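## Task

Pick the cleaner out of its holder. Clean only the LC port in column 4 of 6 counting from the left, block 6 of 10 counting from the top, hole 3 of 4 counting from the top. Cleaning means seating the cleaner's nose fully in that port, then pushing its body in until it stops. Then return the cleaner to its holder. Do not disturb anything else and do not force anything. The robot must not fall over or finish leaning.

## Robot and tools

ROBOT. A LinearBot: an omnidirectional wheeled base with a column about 1.7 m high. A carriage rides the column (lift_m, 0 to 1 m) and holds two identical six-joint arms, left and right, each ending in a two-finger gripper. Arm bases sit about 0.57 m + lift_m above the floor; carriage parts hang about 0.15 m below them. A hand reaches up to 0.78 m from its shoulder but only about 0.38 m below its arm base. The hand is roughly 0.16 m long, 0.1 m wide (0.14 m open); finger tips are thin (about 5 mm in the closing direction, 2 cm across). Parked arm: joints 1-6 = 0, 0.05, 0.05, 1.45, 0, 0. Cameras: carriage_camera (fixed, facing forward, tilted about 20 degrees down), left_wrist_camera and right_wrist_camera (each looking beyond its fingertips).

FRAMES. Base frame: origin on the floor below the base centre, x forward, y left, z up, metres. The left_hand and right_hand readings are the midpoint between the finger pads, in this frame; quat_wxyz gives hand orientation (hand z runs along the fingers, fingers open along hand y; pointing straight up with joints 1, 5, 6 at 0 gives 1,0,0,0). base_odometry is in the odometry frame (base frame at scene start), counts wheel turns only, heading in rad, left positive, -3.142 to 3.142; it drifts and counts slip as travel.

move: one action plus images. Arguments:
- base: one object with exactly one key, a relative offset from where the base last reported itself: translate_m (forward +, -2 to 2 m), strafe_m (left +, -2 to 2 m) or rotate_rad (counter-clockwise +, -6.3 to 6.3 rad).
- joints: one flat object for both arms, keyed by joint name, each an absolute target. lift_m 0 to 1 m. For each arm (prefix left_ or right_): joint1_rad -2.617 to 3.054 (yaw about vertical, 0 ahead, + left); joint2_rad 0 to 3.141 (shoulder: 0 upper arm back and level, 1.57 vertical, 3.14 forward level); joint3_rad 0 to 3.141 (elbow, 0 folded, 3.14 straight); joint4_rad -1.57 to 1.57 (wrist pitch, + lifts fingertips); joint5_rad -1.57 to 1.57 (wrist yaw, + swings fingertips to the right, opposite to joint 1); joint6_rad -2.094 to 2.094 (roll about finger axis, + clockwise viewed from forearm); gripper_m 0 to 0.093 m (pad gap). Done tolerances: lift 0.004, j1 0.02, j2 0.105, j3 0.06, j4 0.04, j5 0.025, j6 0.02, gripper 0.004.
- speeds: caps for this action only: translate_m and strafe_m 0.02-0.5 m/s, rotate_rad 0.05-1.57 rad/s, lift_m 0.08-0.25 m/s (top of each range is default).
- min_time_s: 0.1-8 s, the shortest duration for each arm and gripper motion; smoother, straighter arm paths.
- cameras: list from carriage_camera, left_wrist_camera, right_wrist_camera, all; omitted or null means all, [] means none.
All motions start at once. An action lasts at most 15 s; base drives stop after 14 s. Unknown keys make a call invalid; out-of-range values get it refused, and a refusal or a stop cancels the rest of that reply's move, wait and finished_scene calls.

wait: seconds 0 to 10, plus cameras; the robot keeps its last command. zoom_image: camera and region [x0, y0, x1, y1] in pixels of that camera's latest image, at most 504 by 504. read_manual: licence texts only. finished_scene: scene = the current scene's number; irreversible; the task must remain done without the robot.

RESULTS. The move line reads done or the worst status. Statuses: done; off_target (stopped short, may still push); contact_stop or time_out (old target dropped, holds where it stopped); not_followed (arm targets withheld, usually near self- or arm-arm collision); limit_stop_at_motor_heat. on_its_own lists uncommanded behaviour (held at = target, not reading). motor_effort is percent of maximum, bracket = peak; lift effort falling while lowering means a hand rests on something. Joint torques follow joint order; joints 1-3 wrap at ±28 N m. Motor temperatures per arm; MOTOR HOT from 75 °C, and at 100 °C that arm goes limp for 30-60 s or more. Images may lag the state slightly. Gripper readings: gripping hard reads up to 5 mm under the part width (sometimes 2 mm over); closed on nothing 0.000-0.003.

CAUTIONS. Arms have no contact stop: blocked arms keep pressing and snap to target when released, so approach the port and holder slowly with min_time_s. Hand readings may sit above the true hand, especially at long reach; a joint may under- or overshoot or ignore tiny changes. Base contact detection ignores the arms and may react late. If pinned, back off about 0.2 m. Never drive backward beneath a table edge. Keep the two arms from striking or squeezing each other, gripper and fingers included. Stretched or loaded arms heat within minutes; park them to cool. The robot tips more easily with high carriage, extended or loaded arms, pushing, or sudden stops; only images reveal a lean. Avoid drops, releasing moving items, slams and hard shoves. The world keeps running while you think; the robot holds its last command.

Each tool is called after "Emit:" as name(argument=value, ...) on one line, values as JSON.

## Session

Emit:
move()

Scene clock: 0.00 s.
Joint torques (N m): no reading
Motor temperatures (°C): left_arm=[30 38 38 33 31 32 30] | right_arm=[30 31 38 32 32 30 29]
base_odometry: x=+0.000 y=+0.000 heading=+0.000
base_status: not commanded
joint_positions: lift_m=+0.300 left_joint1_rad=-0.006 left_joint2_rad=+0.048 left_joint3_rad=+0.041 left_joint4_rad=+1.435 left_joint5_rad=-0.008 left_joint6_rad=-0.002 left_gripper_m=+0.09396 right_joint1_rad=-0.019 right_joint2_rad=+0.031 right_joint3_rad=+0.039 right_joint4_rad=+1.459 right_joint5_rad=-0.004 right_joint6_rad=+0.027 right_gripper_m=+0.09396
joint_status: not commanded
motor_effort: lift_m=+23 drive_wheels=-1
left_hand: x=+0.2538 y=+0.3189 z=+1.2954 quat_wxyz=(+0.997, -0.004, +0.071, -0.004) (m; base frame)
right_hand: x=+0.2433 y=-0.3176 z=+1.2958 quat_wxyz=(+0.999, -0.001, +0.052, +0.004) (m; base frame)
pictures: carriage_camera, left_wrist_camera, right_wrist_camera
Images, in order (width x height): carriage_camera 896x504, left_wrist_camera 896x504, right_wrist_camera 896x504.

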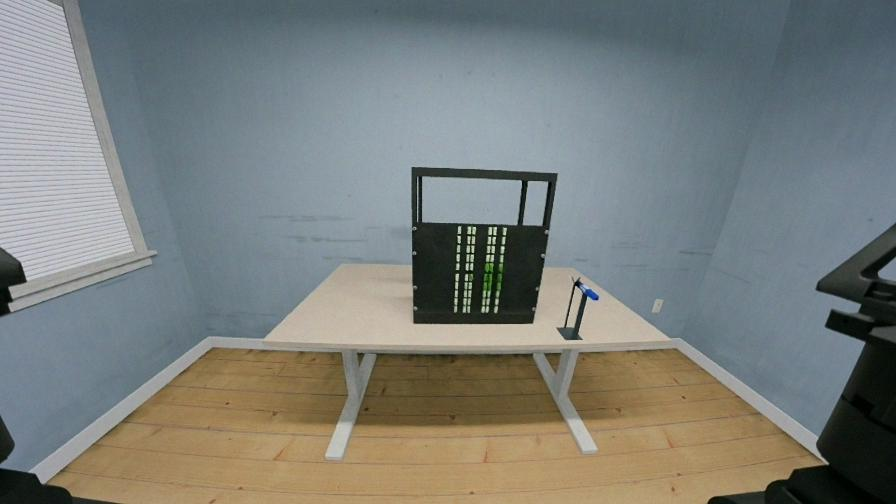

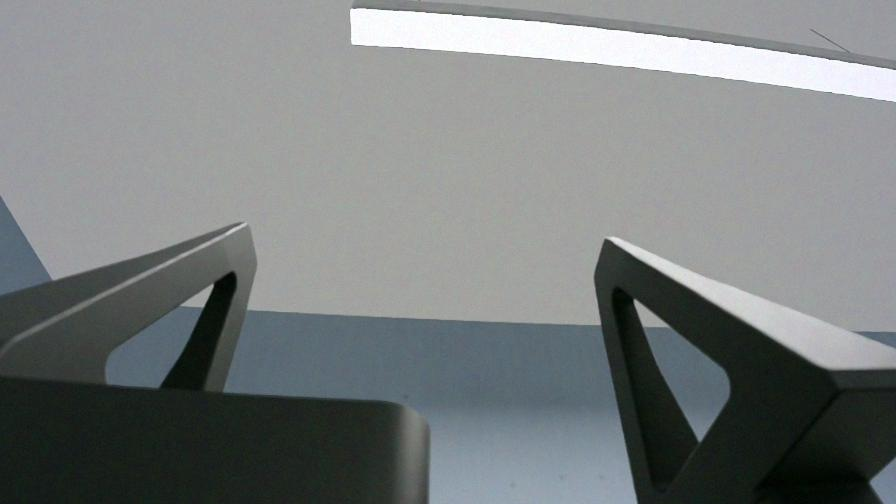

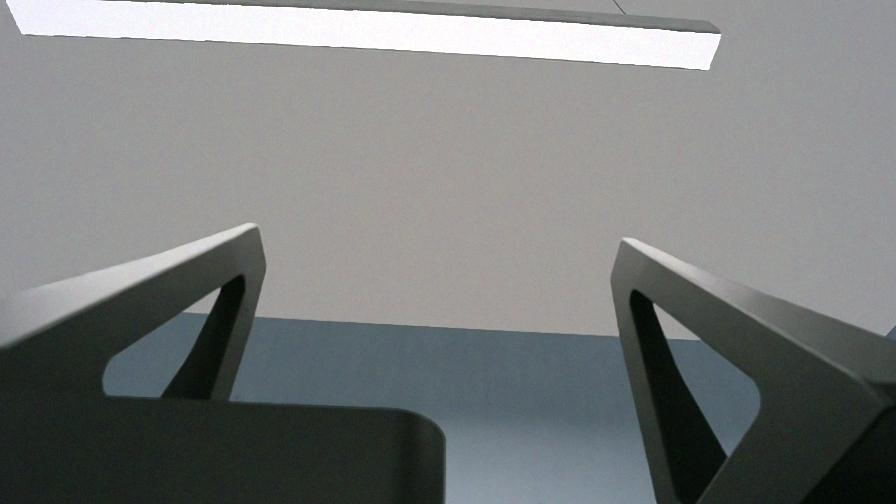

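Emit:
zoom_image(camera="carriage_camera", region=[400, 160, 620, 350])

Emit:
zoom_image(camera="carriage_camera", region=[440, 220, 520, 320])

Emit:
zoom_image(camera="carriage_camera", region=[550, 270, 610, 345])

Scaled by 2.291 from the camera's 896x504 image, which has a finer 1280x720 frame.

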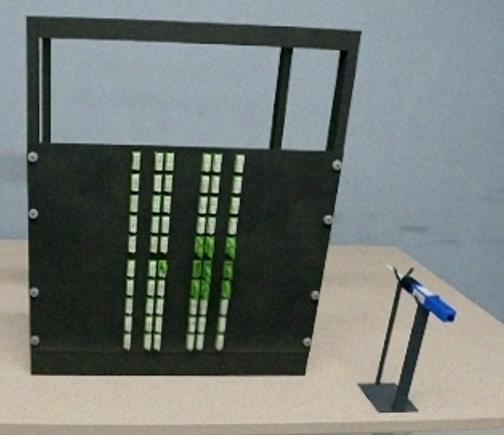

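Scaled by 5.040 from the camera's 896x504 image, which has a finer 1280x720 frame.

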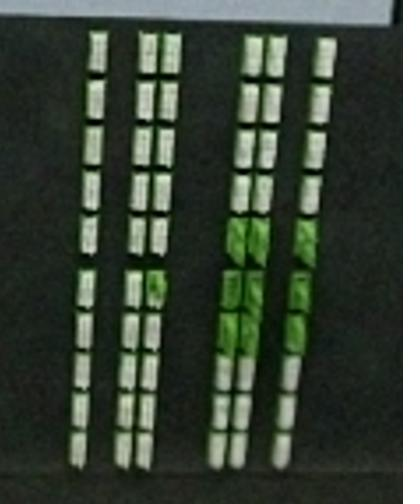

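Scaled by 6.720 from the camera's 896x504 image, which has a finer 1280x720 frame.

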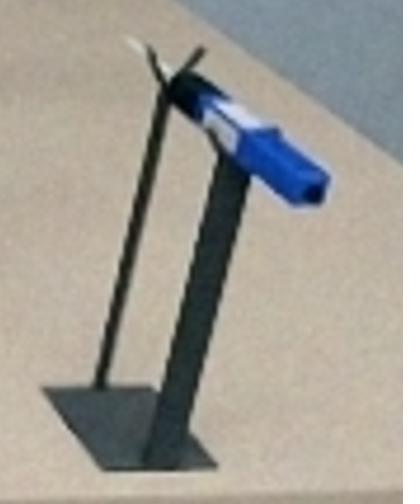

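Emit:
move(base={"translate_m": 0.4}, cameras=["carriage_camera"])

Scene clock: 20.50 s.
Joint torques (N m): left_arm=[-0.12 3.41 5.39 -0.26 0.15 0.06] | right_arm=[0.17 4.26 5.08 -0.15 -0.03 -0.04]
Motor temperatures (°C): left_arm=[30 39 40 33 30 32 30] | right_arm=[30 32 40 31 32 30 29]
move: done
base_odometry: x=+0.400 y=+0.000 heading=+0.000
base_status: done
joint_positions: lift_m=+0.300 left_joint1_rad=-0.006 left_joint2_rad=+0.048 left_joint3_rad=+0.041 left_joint4_rad=+1.435 left_joint5_rad=-0.008 left_joint6_rad=-0.002 left_gripper_m=+0.09396 right_joint1_rad=-0.019 right_joint2_rad=+0.031 right_joint3_rad=+0.039 right_joint4_rad=+1.458 right_joint5_rad=-0.004 right_joint6_rad=+0.027 right_gripper_m=+0.09396
joint_status: not commanded
motor_effort: lift_m=+23(23) drive_wheels=-4(12)
left_hand: x=+0.2539 y=+0.3189 z=+1.2954 quat_wxyz=(+0.997, -0.004, +0.071, -0.004) (m; base frame)
right_hand: x=+0.2435 y=-0.3176 z=+1.2958 quat_wxyz=(+0.999, -0.001, +0.052, +0.004) (m; base frame)
pictures: carriage_camera
Images, in order (width x height): carriage_camera 896x504.

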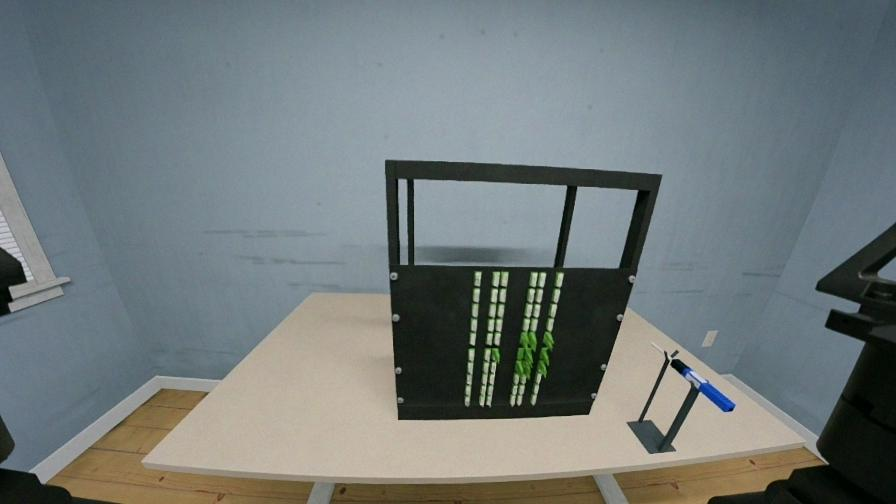

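Emit:
zoom_image(camera="carriage_camera", region=[450, 260, 580, 415])

Emit:
zoom_image(camera="carriage_camera", region=[500, 320, 560, 390])

Emit:
zoom_image(camera="carriage_camera", region=[620, 330, 750, 460])

Scaled by 3.252 from the camera's 896x504 image, which has a finer 1280x720 frame.

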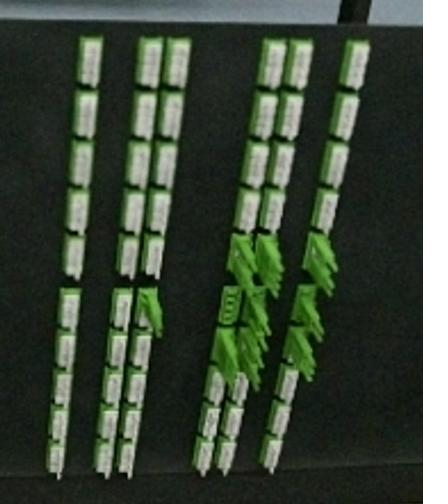

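Scaled by 7.200 from the camera's 896x504 image, which has a finer 1280x720 frame.

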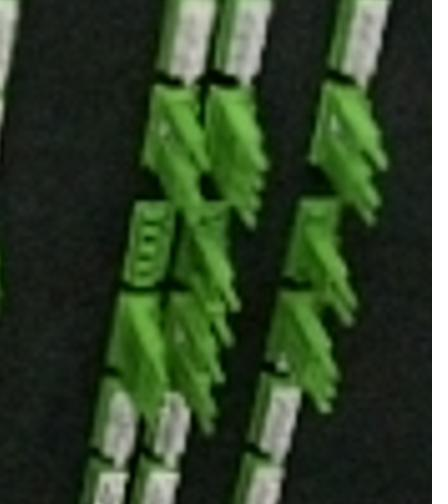

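Scaled by 3.877 from the camera's 896x504 image, which has a finer 1280x720 frame.

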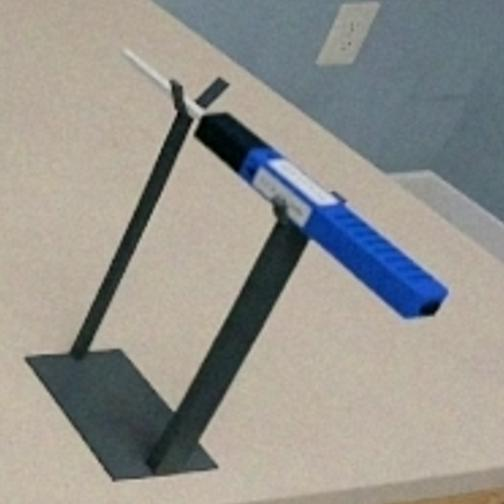

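Emit:
move(base={"translate_m": -0.3}, joints={"lift_m": 0.15}, cameras=["carriage_camera"])

Emit:
move(joints={"right_joint1_rad": 0, "right_joint2_rad": 1.987, "right_joint3_rad": 0.781, "right_joint4_rad": 1.206, "right_joint5_rad": 0, "right_joint6_rad": 0}, min_time_s=3)

Scene clock: 104.07 s.
Joint torques (N m): left_arm=[-0.13 3.4 5.41 -0.25 0.15 0.08] | right_arm=[0.17 4.25 5.05 -0.12 -0.02 -0.05]
Motor temperatures (°C): left_arm=[30 39 42 32 30 32 30] | right_arm=[30 32 42 30 32 29 29]
move: done
base_odometry: x=+0.100 y=+0.000 heading=+0.000
base_status: done
joint_positions: lift_m=+0.150 left_joint1_rad=-0.006 left_joint2_rad=+0.048 left_joint3_rad=+0.041 left_joint4_rad=+1.434 left_joint5_rad=-0.008 left_joint6_rad=-0.002 left_gripper_m=+0.09396 right_joint1_rad=-0.019 right_joint2_rad=+0.031 right_joint3_rad=+0.039 right_joint4_rad=+1.458 right_joint5_rad=-0.004 right_joint6_rad=+0.027 right_gripper_m=+0.09396
joint_status: all done
motor_effort: lift_m=+20(21) drive_wheels=-1(13)
left_hand: x=+0.2540 y=+0.3189 z=+1.1457 quat_wxyz=(+0.997, -0.004, +0.071, -0.004) (m; base frame)
right_hand: x=+0.2437 y=-0.3176 z=+1.1461 quat_wxyz=(+0.999, -0.001, +0.053, +0.004) (m; base frame)
pictures: carriage_camera
Images, in order (width x height): carriage_camera 896x504.

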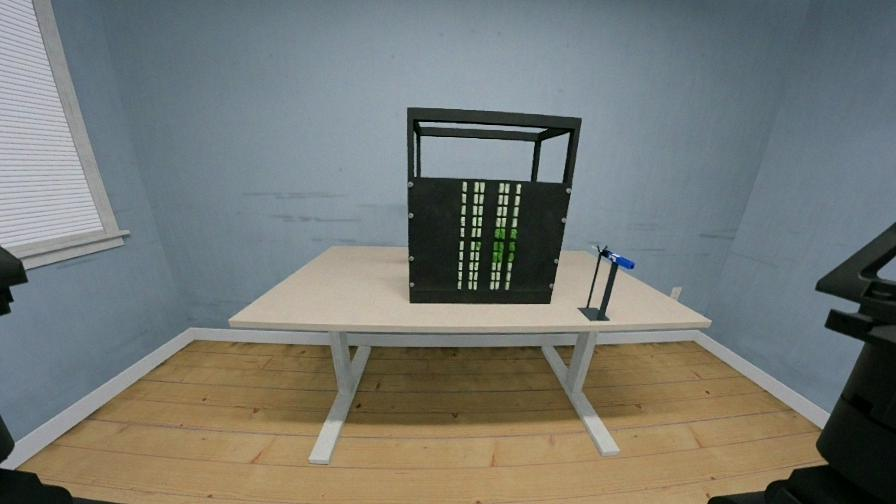

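Scene clock: 107.37 s.
Joint torques (N m): left_arm=[-0.09 3.37 5.39 -0.25 0.15 0.08] | right_arm=[0.8 -7.24 6.34 2.23 0.01 -0.13]
Motor temperatures (°C): left_arm=[30 39 42 32 30 32 30] | right_arm=[30 33 42 31 32 29 29]
move: done
base_odometry: x=+0.100 y=+0.000 heading=+0.000
base_status: not commanded
joint_positions: lift_m=+0.150 left_joint1_rad=-0.006 left_joint2_rad=+0.048 left_joint3_rad=+0.041 left_joint4_rad=+1.434 left_joint5_rad=-0.008 left_joint6_rad=-0.002 left_gripper_m=+0.09396 right_joint1_rad=-0.007 right_joint2_rad=+1.963 right_joint3_rad=+0.762 right_joint4_rad=+1.224 right_joint5_rad=-0.004 right_joint6_rad=+0.007 right_gripper_m=+0.09396
joint_status: all done
motor_effort: lift_m=+20(20) drive_wheels=-1(1)
left_hand: x=+0.2540 y=+0.3189 z=+1.1457 quat_wxyz=(+0.997, -0.004, +0.071, -0.004) (m; base frame)
right_hand: x=+0.7285 y=-0.3207 z=+0.8739 quat_wxyz=(+0.715, +0.003, +0.699, +0.002) (m; base frame)
pictures: carriage_camera, left_wrist_camera, right_wrist_camera
Images, in order (width x height): carriage_camera 896x504, left_wrist_camera 896x504, right_wrist_camera 896x504.

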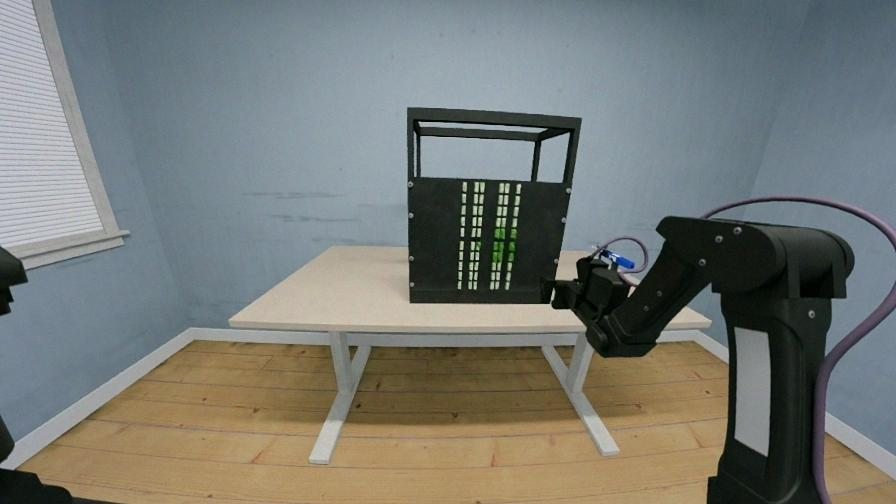

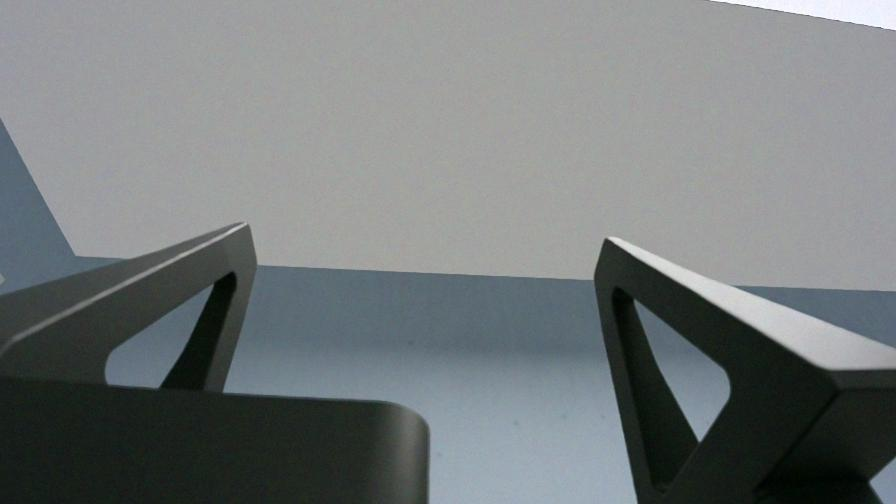

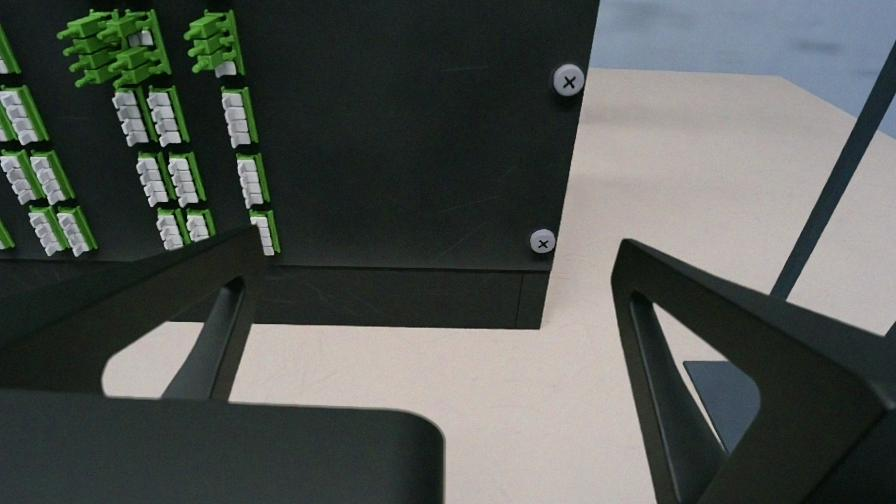

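Emit:
move(base={"translate_m": -0.1}, cameras=[])

Emit:
move(base={"strafe_m": -0.2}, cameras=["carriage_camera", "right_wrist_camera"])

Scene clock: 111.37 s.
Joint torques (N m): left_arm=[-0.13 3.37 5.41 -0.25 0.15 0.08] | right_arm=[0.79 -7.27 6.34 2.25 0.01 -0.12]
Motor temperatures (°C): left_arm=[30 39 42 32 30 32 30] | right_arm=[30 34 42 32 32 29 29]
move: done
base_odometry: x=+0.000 y=+0.000 heading=+0.001
base_status: done
joint_positions: lift_m=+0.150 left_joint1_rad=-0.006 left_joint2_rad=+0.048 left_joint3_rad=+0.041 left_joint4_rad=+1.434 left_joint5_rad=-0.008 left_joint6_rad=-0.002 left_gripper_m=+0.09396 right_joint1_rad=-0.007 right_joint2_rad=+1.963 right_joint3_rad=+0.762 right_joint4_rad=+1.223 right_joint5_rad=-0.004 right_joint6_rad=+0.007 right_gripper_m=+0.09396
joint_status: not commanded
motor_effort: lift_m=+20(20) drive_wheels=-2(9)
left_hand: x=+0.2540 y=+0.3189 z=+1.1457 quat_wxyz=(+0.997, -0.004, +0.071, -0.004) (m; base frame)
right_hand: x=+0.7285 y=-0.3207 z=+0.8736 quat_wxyz=(+0.715, +0.003, +0.700, +0.002) (m; base frame)
pictures: none
No camera images: "cameras" was empty.

Scene clock: 113.43 s.
Joint torques (N m): left_arm=[-0.12 3.33 5.42 -0.25 0.15 0.08] | right_arm=[0.64 -7.27 6.34 2.24 -0.01 -0.11]
Motor temperatures (°C): left_arm=[30 39 42 32 30 32 30] | right_arm=[30 34 42 33 32 29 29]
move: done
base_odometry: x=+0.000 y=-0.200 heading=+0.000
base_status: done
joint_positions: lift_m=+0.150 left_joint1_rad=-0.006 left_joint2_rad=+0.048 left_joint3_rad=+0.041 left_joint4_rad=+1.434 left_joint5_rad=-0.008 left_joint6_rad=-0.002 left_gripper_m=+0.09396 right_joint1_rad=-0.005 right_joint2_rad=+1.963 right_joint3_rad=+0.762 right_joint4_rad=+1.222 right_joint5_rad=-0.002 right_joint6_rad=+0.007 right_gripper_m=+0.09396
joint_status: not commanded
motor_effort: lift_m=+20(20) drive_wheels=-2(11)
left_hand: x=+0.2540 y=+0.3189 z=+1.1457 quat_wxyz=(+0.997, -0.004, +0.071, -0.003) (m; base frame)
right_hand: x=+0.7285 y=-0.3198 z=+0.8735 quat_wxyz=(+0.714, +0.003, +0.700, +0.002) (m; base frame)
pictures: carriage_camera, right_wrist_camera
Images, in order (width x height): carriage_camera 896x504, right_wrist_camera 896x504.

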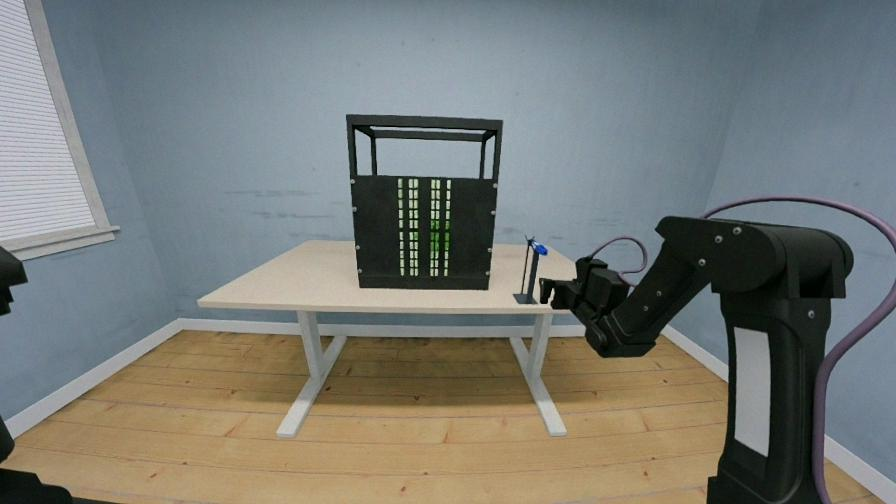

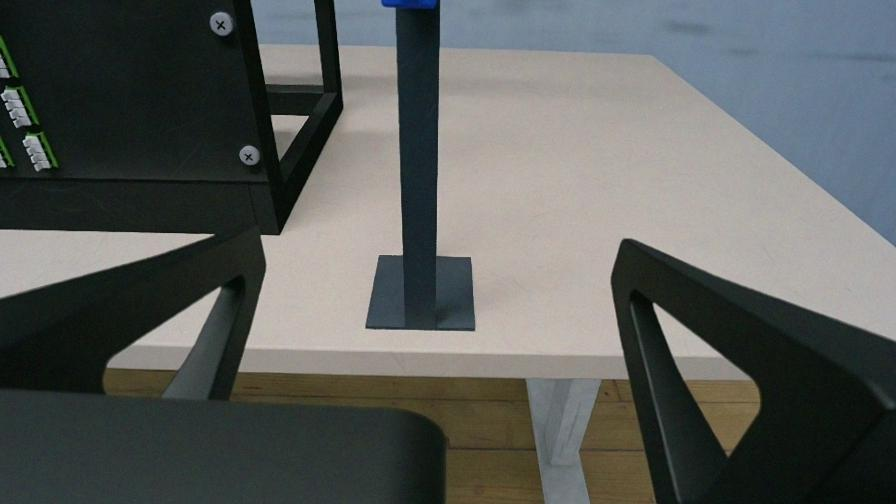

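Emit:
zoom_image(camera="carriage_camera", region=[500, 220, 600, 320])

Emit:
zoom_image(camera="carriage_camera", region=[390, 170, 465, 285])

Scaled by 5.040 from the camera's 896x504 image, which has a finer 1280x720 frame.

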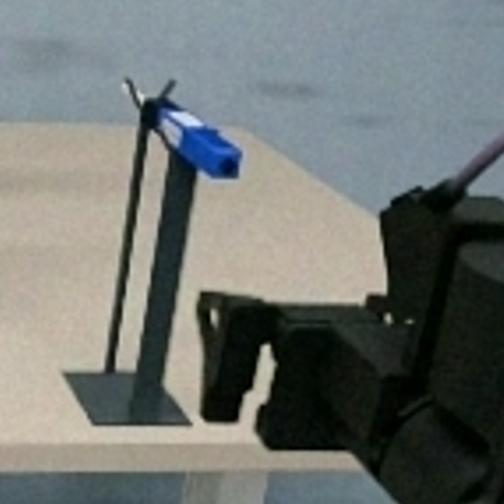

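Scaled by 4.383 from the camera's 896x504 image, which has a finer 1280x720 frame.

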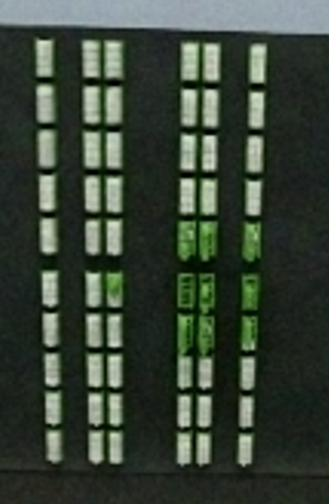

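Emit:
move(base={"translate_m": 0.08}, joints={"lift_m": 0.2}, cameras=["carriage_camera", "right_wrist_camera"])

Scene clock: 125.80 s.
Joint torques (N m): left_arm=[-0.17 3.41 5.35 -0.26 0.14 0.07] | right_arm=[0.58 -7.99 5.78 2.29 -0.02 -0.12]
Motor temperatures (°C): left_arm=[30 39 42 32 30 32 30] | right_arm=[30 36 43 36 32 29 29]
move: done
base_odometry: x=+0.080 y=-0.200 heading=+0.000
base_status: done
joint_positions: lift_m=+0.200 left_joint1_rad=-0.006 left_joint2_rad=+0.048 left_joint3_rad=+0.041 left_joint4_rad=+1.434 left_joint5_rad=-0.008 left_joint6_rad=-0.002 left_gripper_m=+0.09396 right_joint1_rad=-0.004 right_joint2_rad=+1.971 right_joint3_rad=+0.770 right_joint4_rad=+1.218 right_joint5_rad=-0.002 right_joint6_rad=+0.007 right_gripper_m=+0.09396
joint_status: all done
motor_effort: lift_m=+25(29) drive_wheels=+2(11)
left_hand: x=+0.2540 y=+0.3189 z=+1.1952 quat_wxyz=(+0.997, -0.004, +0.071, -0.003) (m; base frame)
right_hand: x=+0.7304 y=-0.3196 z=+0.9213 quat_wxyz=(+0.713, +0.003, +0.701, +0.002) (m; base frame)
pictures: carriage_camera, right_wrist_camera
Images, in order (width x height): carriage_camera 896x504, right_wrist_camera 896x504.

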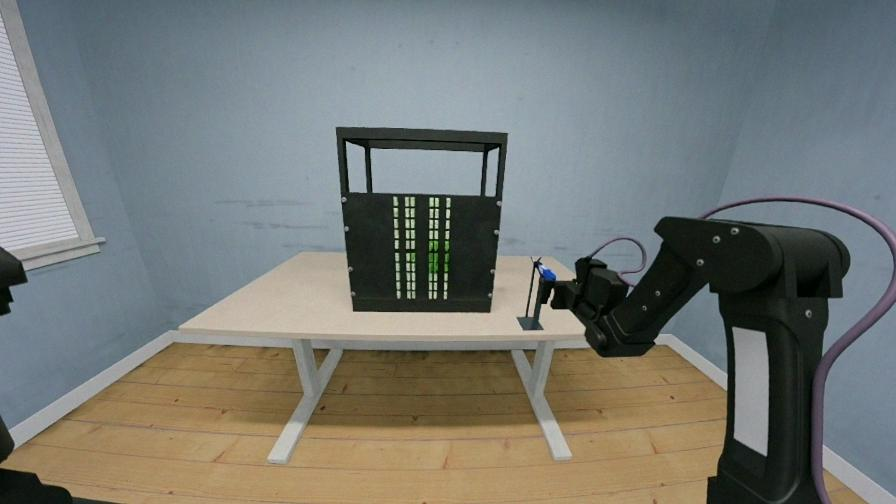

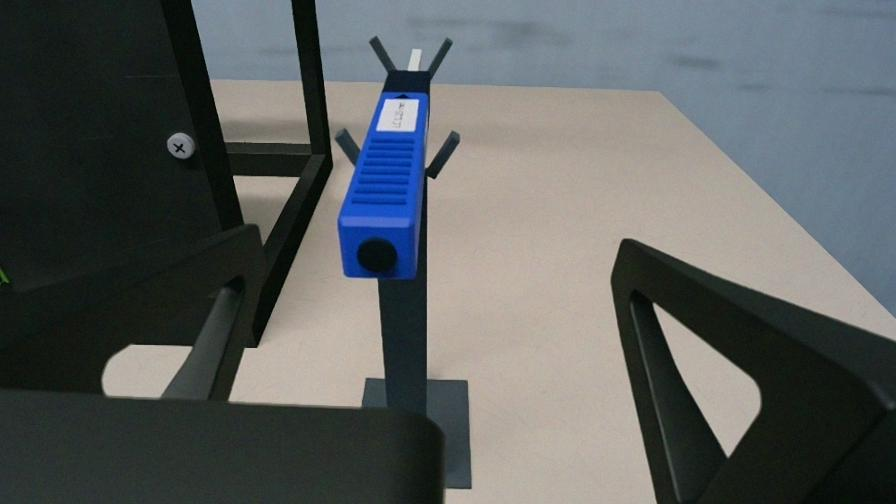

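Emit:
move(base={"strafe_m": 0.015}, cameras=["right_wrist_camera"])

Emit:
zoom_image(camera="right_wrist_camera", region=[240, 0, 640, 300])

Scene clock: 141.57 s.
Joint torques (N m): left_arm=[-0.17 3.34 5.35 -0.25 0.14 0.08] | right_arm=[0.36 -7.99 5.75 2.28 -0.03 -0.12]
Motor temperatures (°C): left_arm=[30 39 42 32 30 32 30] | right_arm=[30 36 42 38 32 29 29]
move: done
base_odometry: x=+0.080 y=-0.185 heading=+0.000
base_status: done
joint_positions: lift_m=+0.200 left_joint1_rad=-0.006 left_joint2_rad=+0.048 left_joint3_rad=+0.041 left_joint4_rad=+1.434 left_joint5_rad=-0.008 left_joint6_rad=-0.002 left_gripper_m=+0.09396 right_joint1_rad=-0.001 right_joint2_rad=+1.971 right_joint3_rad=+0.770 right_joint4_rad=+1.218 right_joint5_rad=-0.002 right_joint6_rad=+0.007 right_gripper_m=+0.09396
joint_status: not commanded
motor_effort: lift_m=+25(25) drive_wheels=-3(7)
left_hand: x=+0.2540 y=+0.3189 z=+1.1952 quat_wxyz=(+0.997, -0.004, +0.071, -0.004) (m; base frame)
right_hand: x=+0.7304 y=-0.3182 z=+0.9213 quat_wxyz=(+0.713, +0.002, +0.701, +0.002) (m; base frame)
pictures: right_wrist_camera
Images, in order (width x height): right_wrist_camera 896x504.

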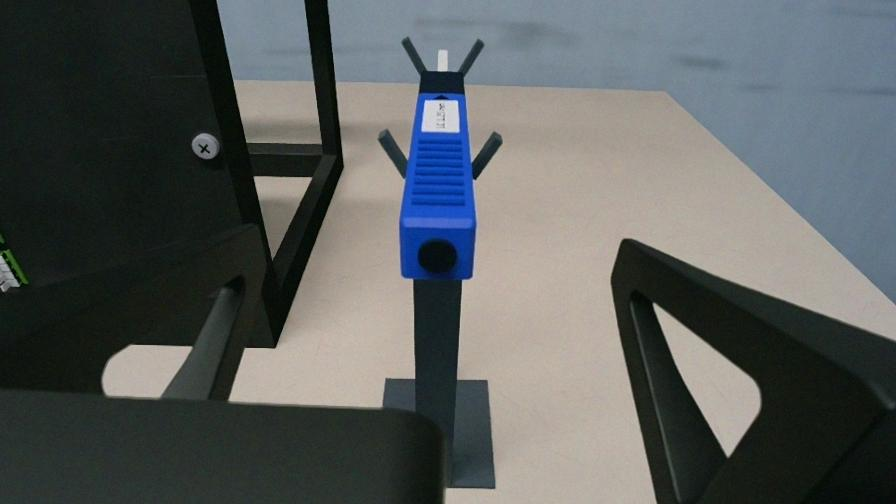

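Scaled by 1.260 from the camera's 896x504 image, which has a finer 1280x720 frame.

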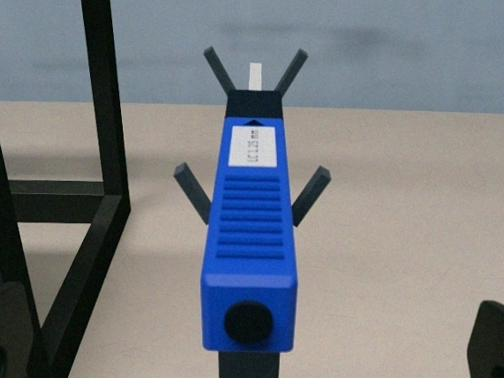

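Emit:
move(joints={"lift_m": 0.17}, cameras=["right_wrist_camera"])

Emit:
zoom_image(camera="right_wrist_camera", region=[240, 0, 640, 300])

Scene clock: 146.30 s.
Joint torques (N m): left_arm=[-0.13 3.38 5.39 -0.25 0.15 0.08] | right_arm=[0.28 -8.2 5.64 2.39 -0.02 -0.11]
Motor temperatures (°C): left_arm=[30 39 42 31 30 32 30] | right_arm=[30 36 42 39 32 29 29]
move: done
base_odometry: x=+0.080 y=-0.185 heading=+0.000
base_status: not commanded
joint_positions: lift_m=+0.170 left_joint1_rad=-0.006 left_joint2_rad=+0.048 left_joint3_rad=+0.041 left_joint4_rad=+1.434 left_joint5_rad=-0.008 left_joint6_rad=-0.002 left_gripper_m=+0.09396 right_joint1_rad=-0.001 right_joint2_rad=+1.973 right_joint3_rad=+0.771 right_joint4_rad=+1.209 right_joint5_rad=-0.002 right_joint6_rad=+0.007 right_gripper_m=+0.09396
joint_status: all done
motor_effort: lift_m=+20(21) drive_wheels=+2(3)
left_hand: x=+0.2540 y=+0.3189 z=+1.1657 quat_wxyz=(+0.997, -0.004, +0.071, -0.004) (m; base frame)
right_hand: x=+0.7308 y=-0.3182 z=+0.8890 quat_wxyz=(+0.710, +0.002, +0.705, +0.002) (m; base frame)
pictures: right_wrist_camera
Images, in order (width x height): right_wrist_camera 896x504.

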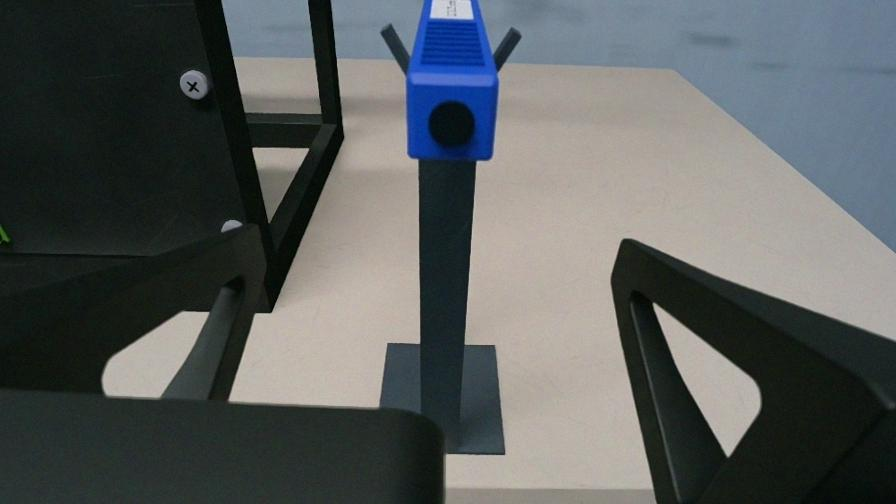

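Scaled by 1.260 from the camera's 896x504 image, which has a finer 1280x720 frame.

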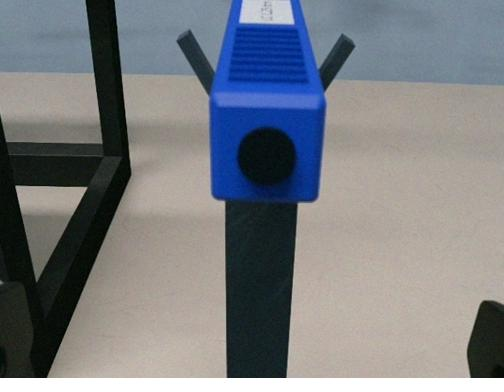

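Emit:
move(joints={"right_gripper_m": 0.02}, min_time_s=2, cameras=["right_wrist_camera"])

Emit:
zoom_image(camera="right_wrist_camera", region=[300, 60, 580, 300])

Scene clock: 180.90 s.
Joint torques (N m): left_arm=[-0.12 3.4 5.35 -0.24 0.14 0.08] | right_arm=[0.29 -8.21 5.64 2.39 -0.02 -0.11]
Motor temperatures (°C): left_arm=[30 39 43 31 30 31 30] | right_arm=[30 39 41 40 32 29 29]
move: done
base_odometry: x=+0.080 y=-0.185 heading=+0.000
base_status: not commanded
joint_positions: lift_m=+0.170 left_joint1_rad=-0.006 left_joint2_rad=+0.048 left_joint3_rad=+0.041 left_joint4_rad=+1.434 left_joint5_rad=-0.008 left_joint6_rad=-0.002 left_gripper_m=+0.09396 right_joint1_rad=-0.001 right_joint2_rad=+1.973 right_joint3_rad=+0.771 right_joint4_rad=+1.209 right_joint5_rad=-0.002 right_joint6_rad=+0.006 right_gripper_m=+0.02007
joint_status: all done
motor_effort: lift_m=+20(20) drive_wheels=+1(2)
left_hand: x=+0.2540 y=+0.3189 z=+1.1657 quat_wxyz=(+0.997, -0.004, +0.071, -0.004) (m; base frame)
right_hand: x=+0.7308 y=-0.3182 z=+0.8890 quat_wxyz=(+0.710, +0.002, +0.705, +0.002) (m; base frame)
pictures: right_wrist_camera
Images, in order (width x height): right_wrist_camera 896x504.

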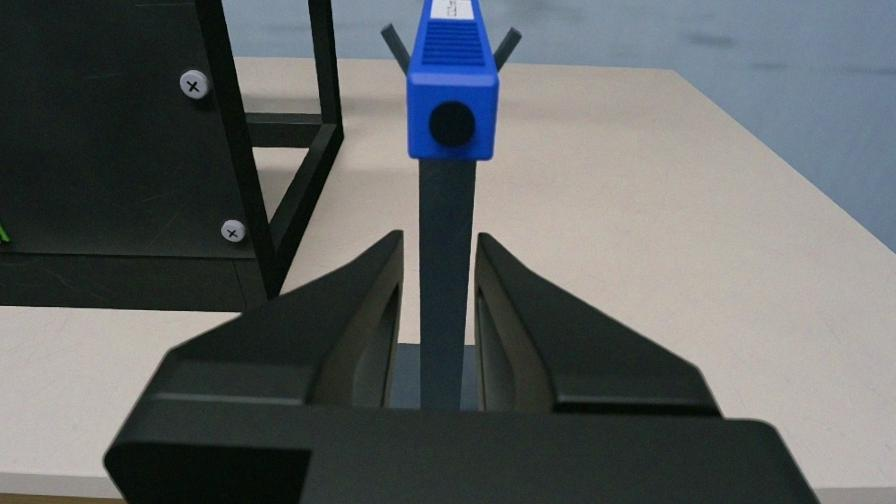

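Scaled by 1.800 from the camera's 896x504 image, which has a finer 1280x720 frame.

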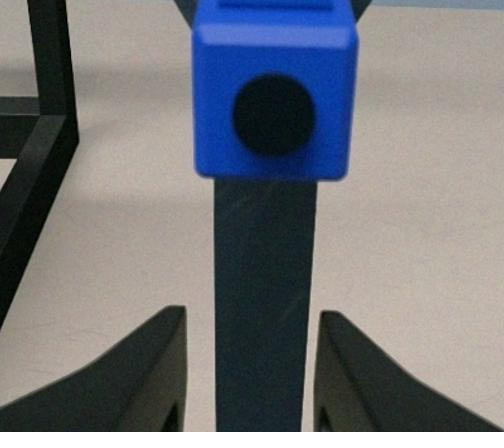

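Emit:
move(base={"strafe_m": -0.002}, joints={"lift_m": 0.2}, cameras=[])

Emit:
wait(seconds=0.5, cameras=["right_wrist_camera"])

Emit:
zoom_image(camera="right_wrist_camera", region=[300, 0, 580, 300])

Scene clock: 191.67 s.
Joint torques (N m): left_arm=[-0.09 3.36 5.33 -0.25 0.15 0.07] | right_arm=[0.32 -8.23 5.64 2.34 -0.04 -0.11]
Motor temperatures (°C): left_arm=[30 39 43 31 30 31 30] | right_arm=[30 40 41 41 32 29 29]
move: done
base_odometry: x=+0.080 y=-0.187 heading=+0.000
base_status: done
joint_positions: lift_m=+0.200 left_joint1_rad=-0.006 left_joint2_rad=+0.048 left_joint3_rad=+0.041 left_joint4_rad=+1.434 left_joint5_rad=-0.008 left_joint6_rad=-0.002 left_gripper_m=+0.09396 right_joint1_rad=-0.002 right_joint2_rad=+1.973 right_joint3_rad=+0.772 right_joint4_rad=+1.215 right_joint5_rad=-0.001 right_joint6_rad=+0.006 right_gripper_m=+0.02007
joint_status: all done
motor_effort: lift_m=+25(30) drive_wheels=+1(6)
left_hand: x=+0.2540 y=+0.3189 z=+1.1951 quat_wxyz=(+0.997, -0.004, +0.071, -0.004) (m; base frame)
right_hand: x=+0.7309 y=-0.3185 z=+0.9202 quat_wxyz=(+0.712, +0.002, +0.702, +0.002) (m; base frame)
pictures: none
No camera images: "cameras" was empty.

Scene clock: 192.17 s.
Joint torques (N m): left_arm=[-0.05 3.4 5.35 -0.26 0.13 0.08] | right_arm=[0.34 -8.21 5.6 2.33 -0.02 -0.11]
Motor temperatures (°C): left_arm=[30 39 43 31 30 31 30] | right_arm=[30 40 41 41 32 29 29]
base_odometry: x=+0.080 y=-0.187 heading=+0.000
base_status: done
joint_positions: lift_m=+0.200 left_joint1_rad=-0.006 left_joint2_rad=+0.048 left_joint3_rad=+0.041 left_joint4_rad=+1.434 left_joint5_rad=-0.008 left_joint6_rad=-0.002 left_gripper_m=+0.09396 right_joint1_rad=-0.002 right_joint2_rad=+1.973 right_joint3_rad=+0.772 right_joint4_rad=+1.215 right_joint5_rad=-0.001 right_joint6_rad=+0.006 right_gripper_m=+0.02007
joint_status: all done
motor_effort: lift_m=+25(30) drive_wheels=+1(6)
left_hand: x=+0.2540 y=+0.3189 z=+1.1951 quat_wxyz=(+0.997, -0.004, +0.071, -0.004) (m; base frame)
right_hand: x=+0.7309 y=-0.3185 z=+0.9202 quat_wxyz=(+0.712, +0.002, +0.702, +0.002) (m; base frame)
wait: 0.50 s; at rest by 0.27 s
pictures: right_wrist_camera
Images, in order (width x height): right_wrist_camera 896x504.

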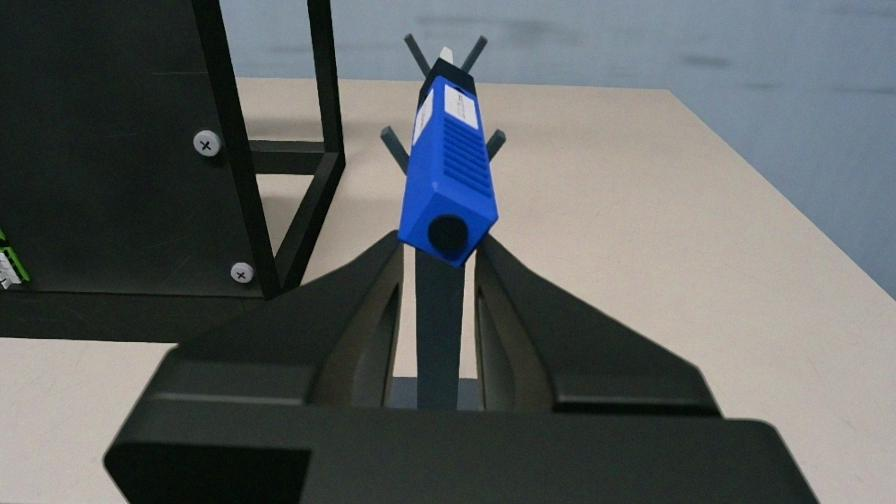

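Scaled by 1.680 from the camera's 896x504 image, which has a finer 1280x720 frame.

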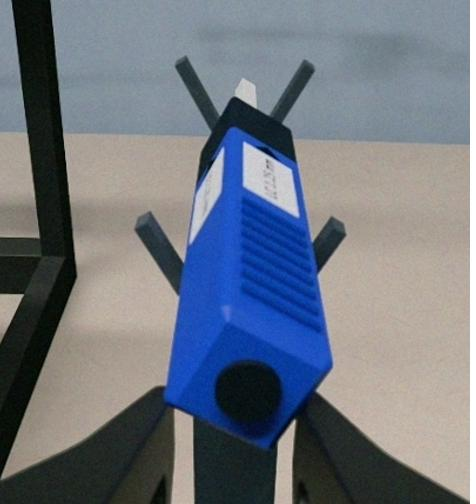

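Emit:
move(joints={"lift_m": 0.17}, speeds={"lift_m": 0.08}, cameras=[])

Emit:
wait(seconds=0.7, cameras=["right_wrist_camera"])

Emit:
zoom_image(camera="right_wrist_camera", region=[300, 0, 580, 300])

Scene clock: 196.87 s.
Joint torques (N m): left_arm=[-0.13 3.38 5.41 -0.25 0.15 0.08] | right_arm=[0.32 -8.25 5.59 2.37 -0.03 -0.11]
Motor temperatures (°C): left_arm=[30 38 43 31 30 31 30] | right_arm=[30 40 41 41 32 29 29]
move: done
base_odometry: x=+0.080 y=-0.187 heading=+0.000
base_status: not commanded
joint_positions: lift_m=+0.170 left_joint1_rad=-0.006 left_joint2_rad=+0.048 left_joint3_rad=+0.041 left_joint4_rad=+1.434 left_joint5_rad=-0.008 left_joint6_rad=-0.002 left_gripper_m=+0.09396 right_joint1_rad=-0.002 right_joint2_rad=+1.973 right_joint3_rad=+0.772 right_joint4_rad=+1.212 right_joint5_rad=-0.001 right_joint6_rad=+0.006 right_gripper_m=+0.02007
joint_status: all done
motor_effort: lift_m=+21(21) drive_wheels=+1(2)
left_hand: x=+0.2540 y=+0.3189 z=+1.1657 quat_wxyz=(+0.997, -0.004, +0.071, -0.004) (m; base frame)
right_hand: x=+0.7310 y=-0.3185 z=+0.8902 quat_wxyz=(+0.711, +0.002, +0.703, +0.002) (m; base frame)
pictures: none
No camera images: "cameras" was empty.

Scene clock: 197.57 s.
Joint torques (N m): left_arm=[-0.1 3.38 5.42 -0.25 0.14 0.08] | right_arm=[0.32 -8.21 5.59 2.36 -0.03 -0.11]
Motor temperatures (°C): left_arm=[30 38 43 31 30 31 30] | right_arm=[30 40 42 41 32 29 29]
base_odometry: x=+0.080 y=-0.187 heading=+0.000
base_status: not commanded
joint_positions: lift_m=+0.170 left_joint1_rad=-0.006 left_joint2_rad=+0.048 left_joint3_rad=+0.041 left_joint4_rad=+1.434 left_joint5_rad=-0.008 left_joint6_rad=-0.002 left_gripper_m=+0.09396 right_joint1_rad=-0.002 right_joint2_rad=+1.973 right_joint3_rad=+0.772 right_joint4_rad=+1.212 right_joint5_rad=-0.001 right_joint6_rad=+0.006 right_gripper_m=+0.02007
joint_status: all done
motor_effort: lift_m=+21(21) drive_wheels=+1(2)
left_hand: x=+0.2540 y=+0.3189 z=+1.1657 quat_wxyz=(+0.997, -0.004, +0.071, -0.004) (m; base frame)
right_hand: x=+0.7310 y=-0.3185 z=+0.8902 quat_wxyz=(+0.711, +0.002, +0.703, +0.002) (m; base frame)
wait: 0.70 s; at rest by 0.27 s
pictures: right_wrist_camera
Images, in order (width x height): right_wrist_camera 896x504.

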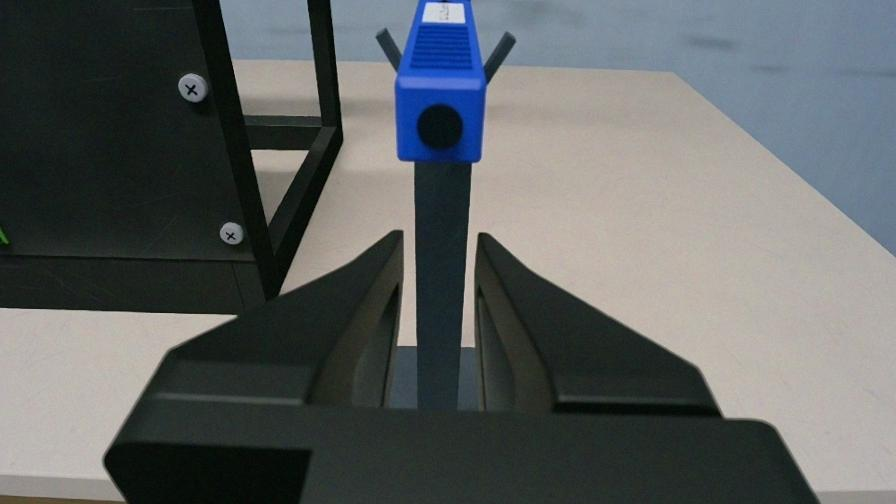

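Scaled by 1.680 from the camera's 896x504 image, which has a finer 1280x720 frame.

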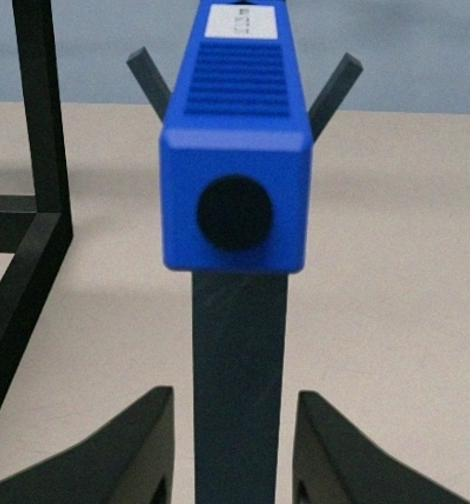

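Emit:
move(joints={"right_gripper_m": 0.093}, cameras=[])

Emit:
move(joints={"lift_m": 0.2}, speeds={"lift_m": 0.08}, cameras=[])

Emit:
wait(seconds=0.7, cameras=["right_wrist_camera"])

Emit:
zoom_image(camera="right_wrist_camera", region=[300, 0, 580, 300])

Scene clock: 203.17 s.
Joint torques (N m): left_arm=[-0.09 3.4 5.35 -0.26 0.15 0.08] | right_arm=[0.36 -8.23 5.59 2.35 -0.03 -0.11]
Motor temperatures (°C): left_arm=[30 38 43 31 30 31 30] | right_arm=[30 40 42 41 32 29 29]
move: done
base_odometry: x=+0.080 y=-0.187 heading=+0.000
base_status: not commanded
joint_positions: lift_m=+0.170 left_joint1_rad=-0.006 left_joint2_rad=+0.048 left_joint3_rad=+0.041 left_joint4_rad=+1.434 left_joint5_rad=-0.008 left_joint6_rad=-0.002 left_gripper_m=+0.09396 right_joint1_rad=-0.002 right_joint2_rad=+1.973 right_joint3_rad=+0.772 right_joint4_rad=+1.212 right_joint5_rad=-0.001 right_joint6_rad=+0.006 right_gripper_m=+0.09292
joint_status: all done
motor_effort: lift_m=+20(21) drive_wheels=+1(1)
left_hand: x=+0.2540 y=+0.3189 z=+1.1657 quat_wxyz=(+0.997, -0.004, +0.071, -0.004) (m; base frame)
right_hand: x=+0.7310 y=-0.3185 z=+0.8902 quat_wxyz=(+0.711, +0.002, +0.703, +0.002) (m; base frame)
pictures: none
No camera images: "cameras" was empty.

Scene clock: 203.90 s.
Joint torques (N m): left_arm=[-0.1 3.37 5.45 -0.25 0.14 0.08] | right_arm=[0.32 -8.28 5.59 2.34 -0.03 -0.11]
Motor temperatures (°C): left_arm=[30 38 43 31 30 31 30] | right_arm=[30 40 42 41 32 29 29]
move: done
base_odometry: x=+0.080 y=-0.187 heading=+0.000
base_status: not commanded
joint_positions: lift_m=+0.200 left_joint1_rad=-0.006 left_joint2_rad=+0.048 left_joint3_rad=+0.041 left_joint4_rad=+1.434 left_joint5_rad=-0.008 left_joint6_rad=-0.002 left_gripper_m=+0.09396 right_joint1_rad=-0.002 right_joint2_rad=+1.974 right_joint3_rad=+0.772 right_joint4_rad=+1.213 right_joint5_rad=-0.001 right_joint6_rad=+0.006 right_gripper_m=+0.09293
joint_status: all done
motor_effort: lift_m=+24(29) drive_wheels=+1(2)
left_hand: x=+0.2540 y=+0.3189 z=+1.1952 quat_wxyz=(+0.997, -0.004, +0.071, -0.004) (m; base frame)
right_hand: x=+0.7310 y=-0.3185 z=+0.9196 quat_wxyz=(+0.711, +0.002, +0.703, +0.002) (m; base frame)
pictures: none
No camera images: "cameras" was empty.

Scene clock: 204.60 s.
Joint torques (N m): left_arm=[-0.06 3.38 5.38 -0.25 0.15 0.07] | right_arm=[0.32 -8.28 5.59 2.35 -0.03 -0.11]
Motor temperatures (°C): left_arm=[30 38 43 31 30 31 30] | right_arm=[30 40 42 41 32 29 29]
base_odometry: x=+0.080 y=-0.187 heading=+0.000
base_status: not commanded
joint_positions: lift_m=+0.200 left_joint1_rad=-0.006 left_joint2_rad=+0.048 left_joint3_rad=+0.041 left_joint4_rad=+1.434 left_joint5_rad=-0.008 left_joint6_rad=-0.002 left_gripper_m=+0.09396 right_joint1_rad=-0.002 right_joint2_rad=+1.974 right_joint3_rad=+0.772 right_joint4_rad=+1.213 right_joint5_rad=-0.001 right_joint6_rad=+0.006 right_gripper_m=+0.09293
joint_status: all done
motor_effort: lift_m=+24(29) drive_wheels=+1(2)
left_hand: x=+0.2540 y=+0.3189 z=+1.1952 quat_wxyz=(+0.997, -0.004, +0.071, -0.004) (m; base frame)
right_hand: x=+0.7310 y=-0.3185 z=+0.9196 quat_wxyz=(+0.711, +0.002, +0.703, +0.002) (m; base frame)
wait: 0.70 s; at rest by 0.27 s
pictures: right_wrist_camera
Images, in order (width x height): right_wrist_camera 896x504.

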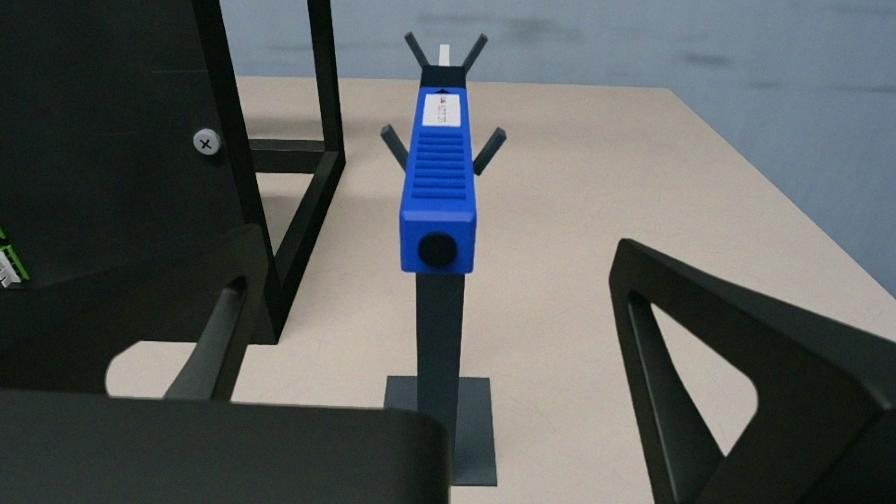

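Scaled by 1.680 from the camera's 896x504 image, which has a finer 1280x720 frame.

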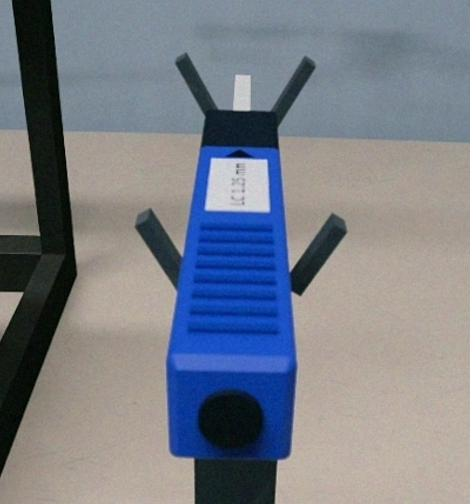

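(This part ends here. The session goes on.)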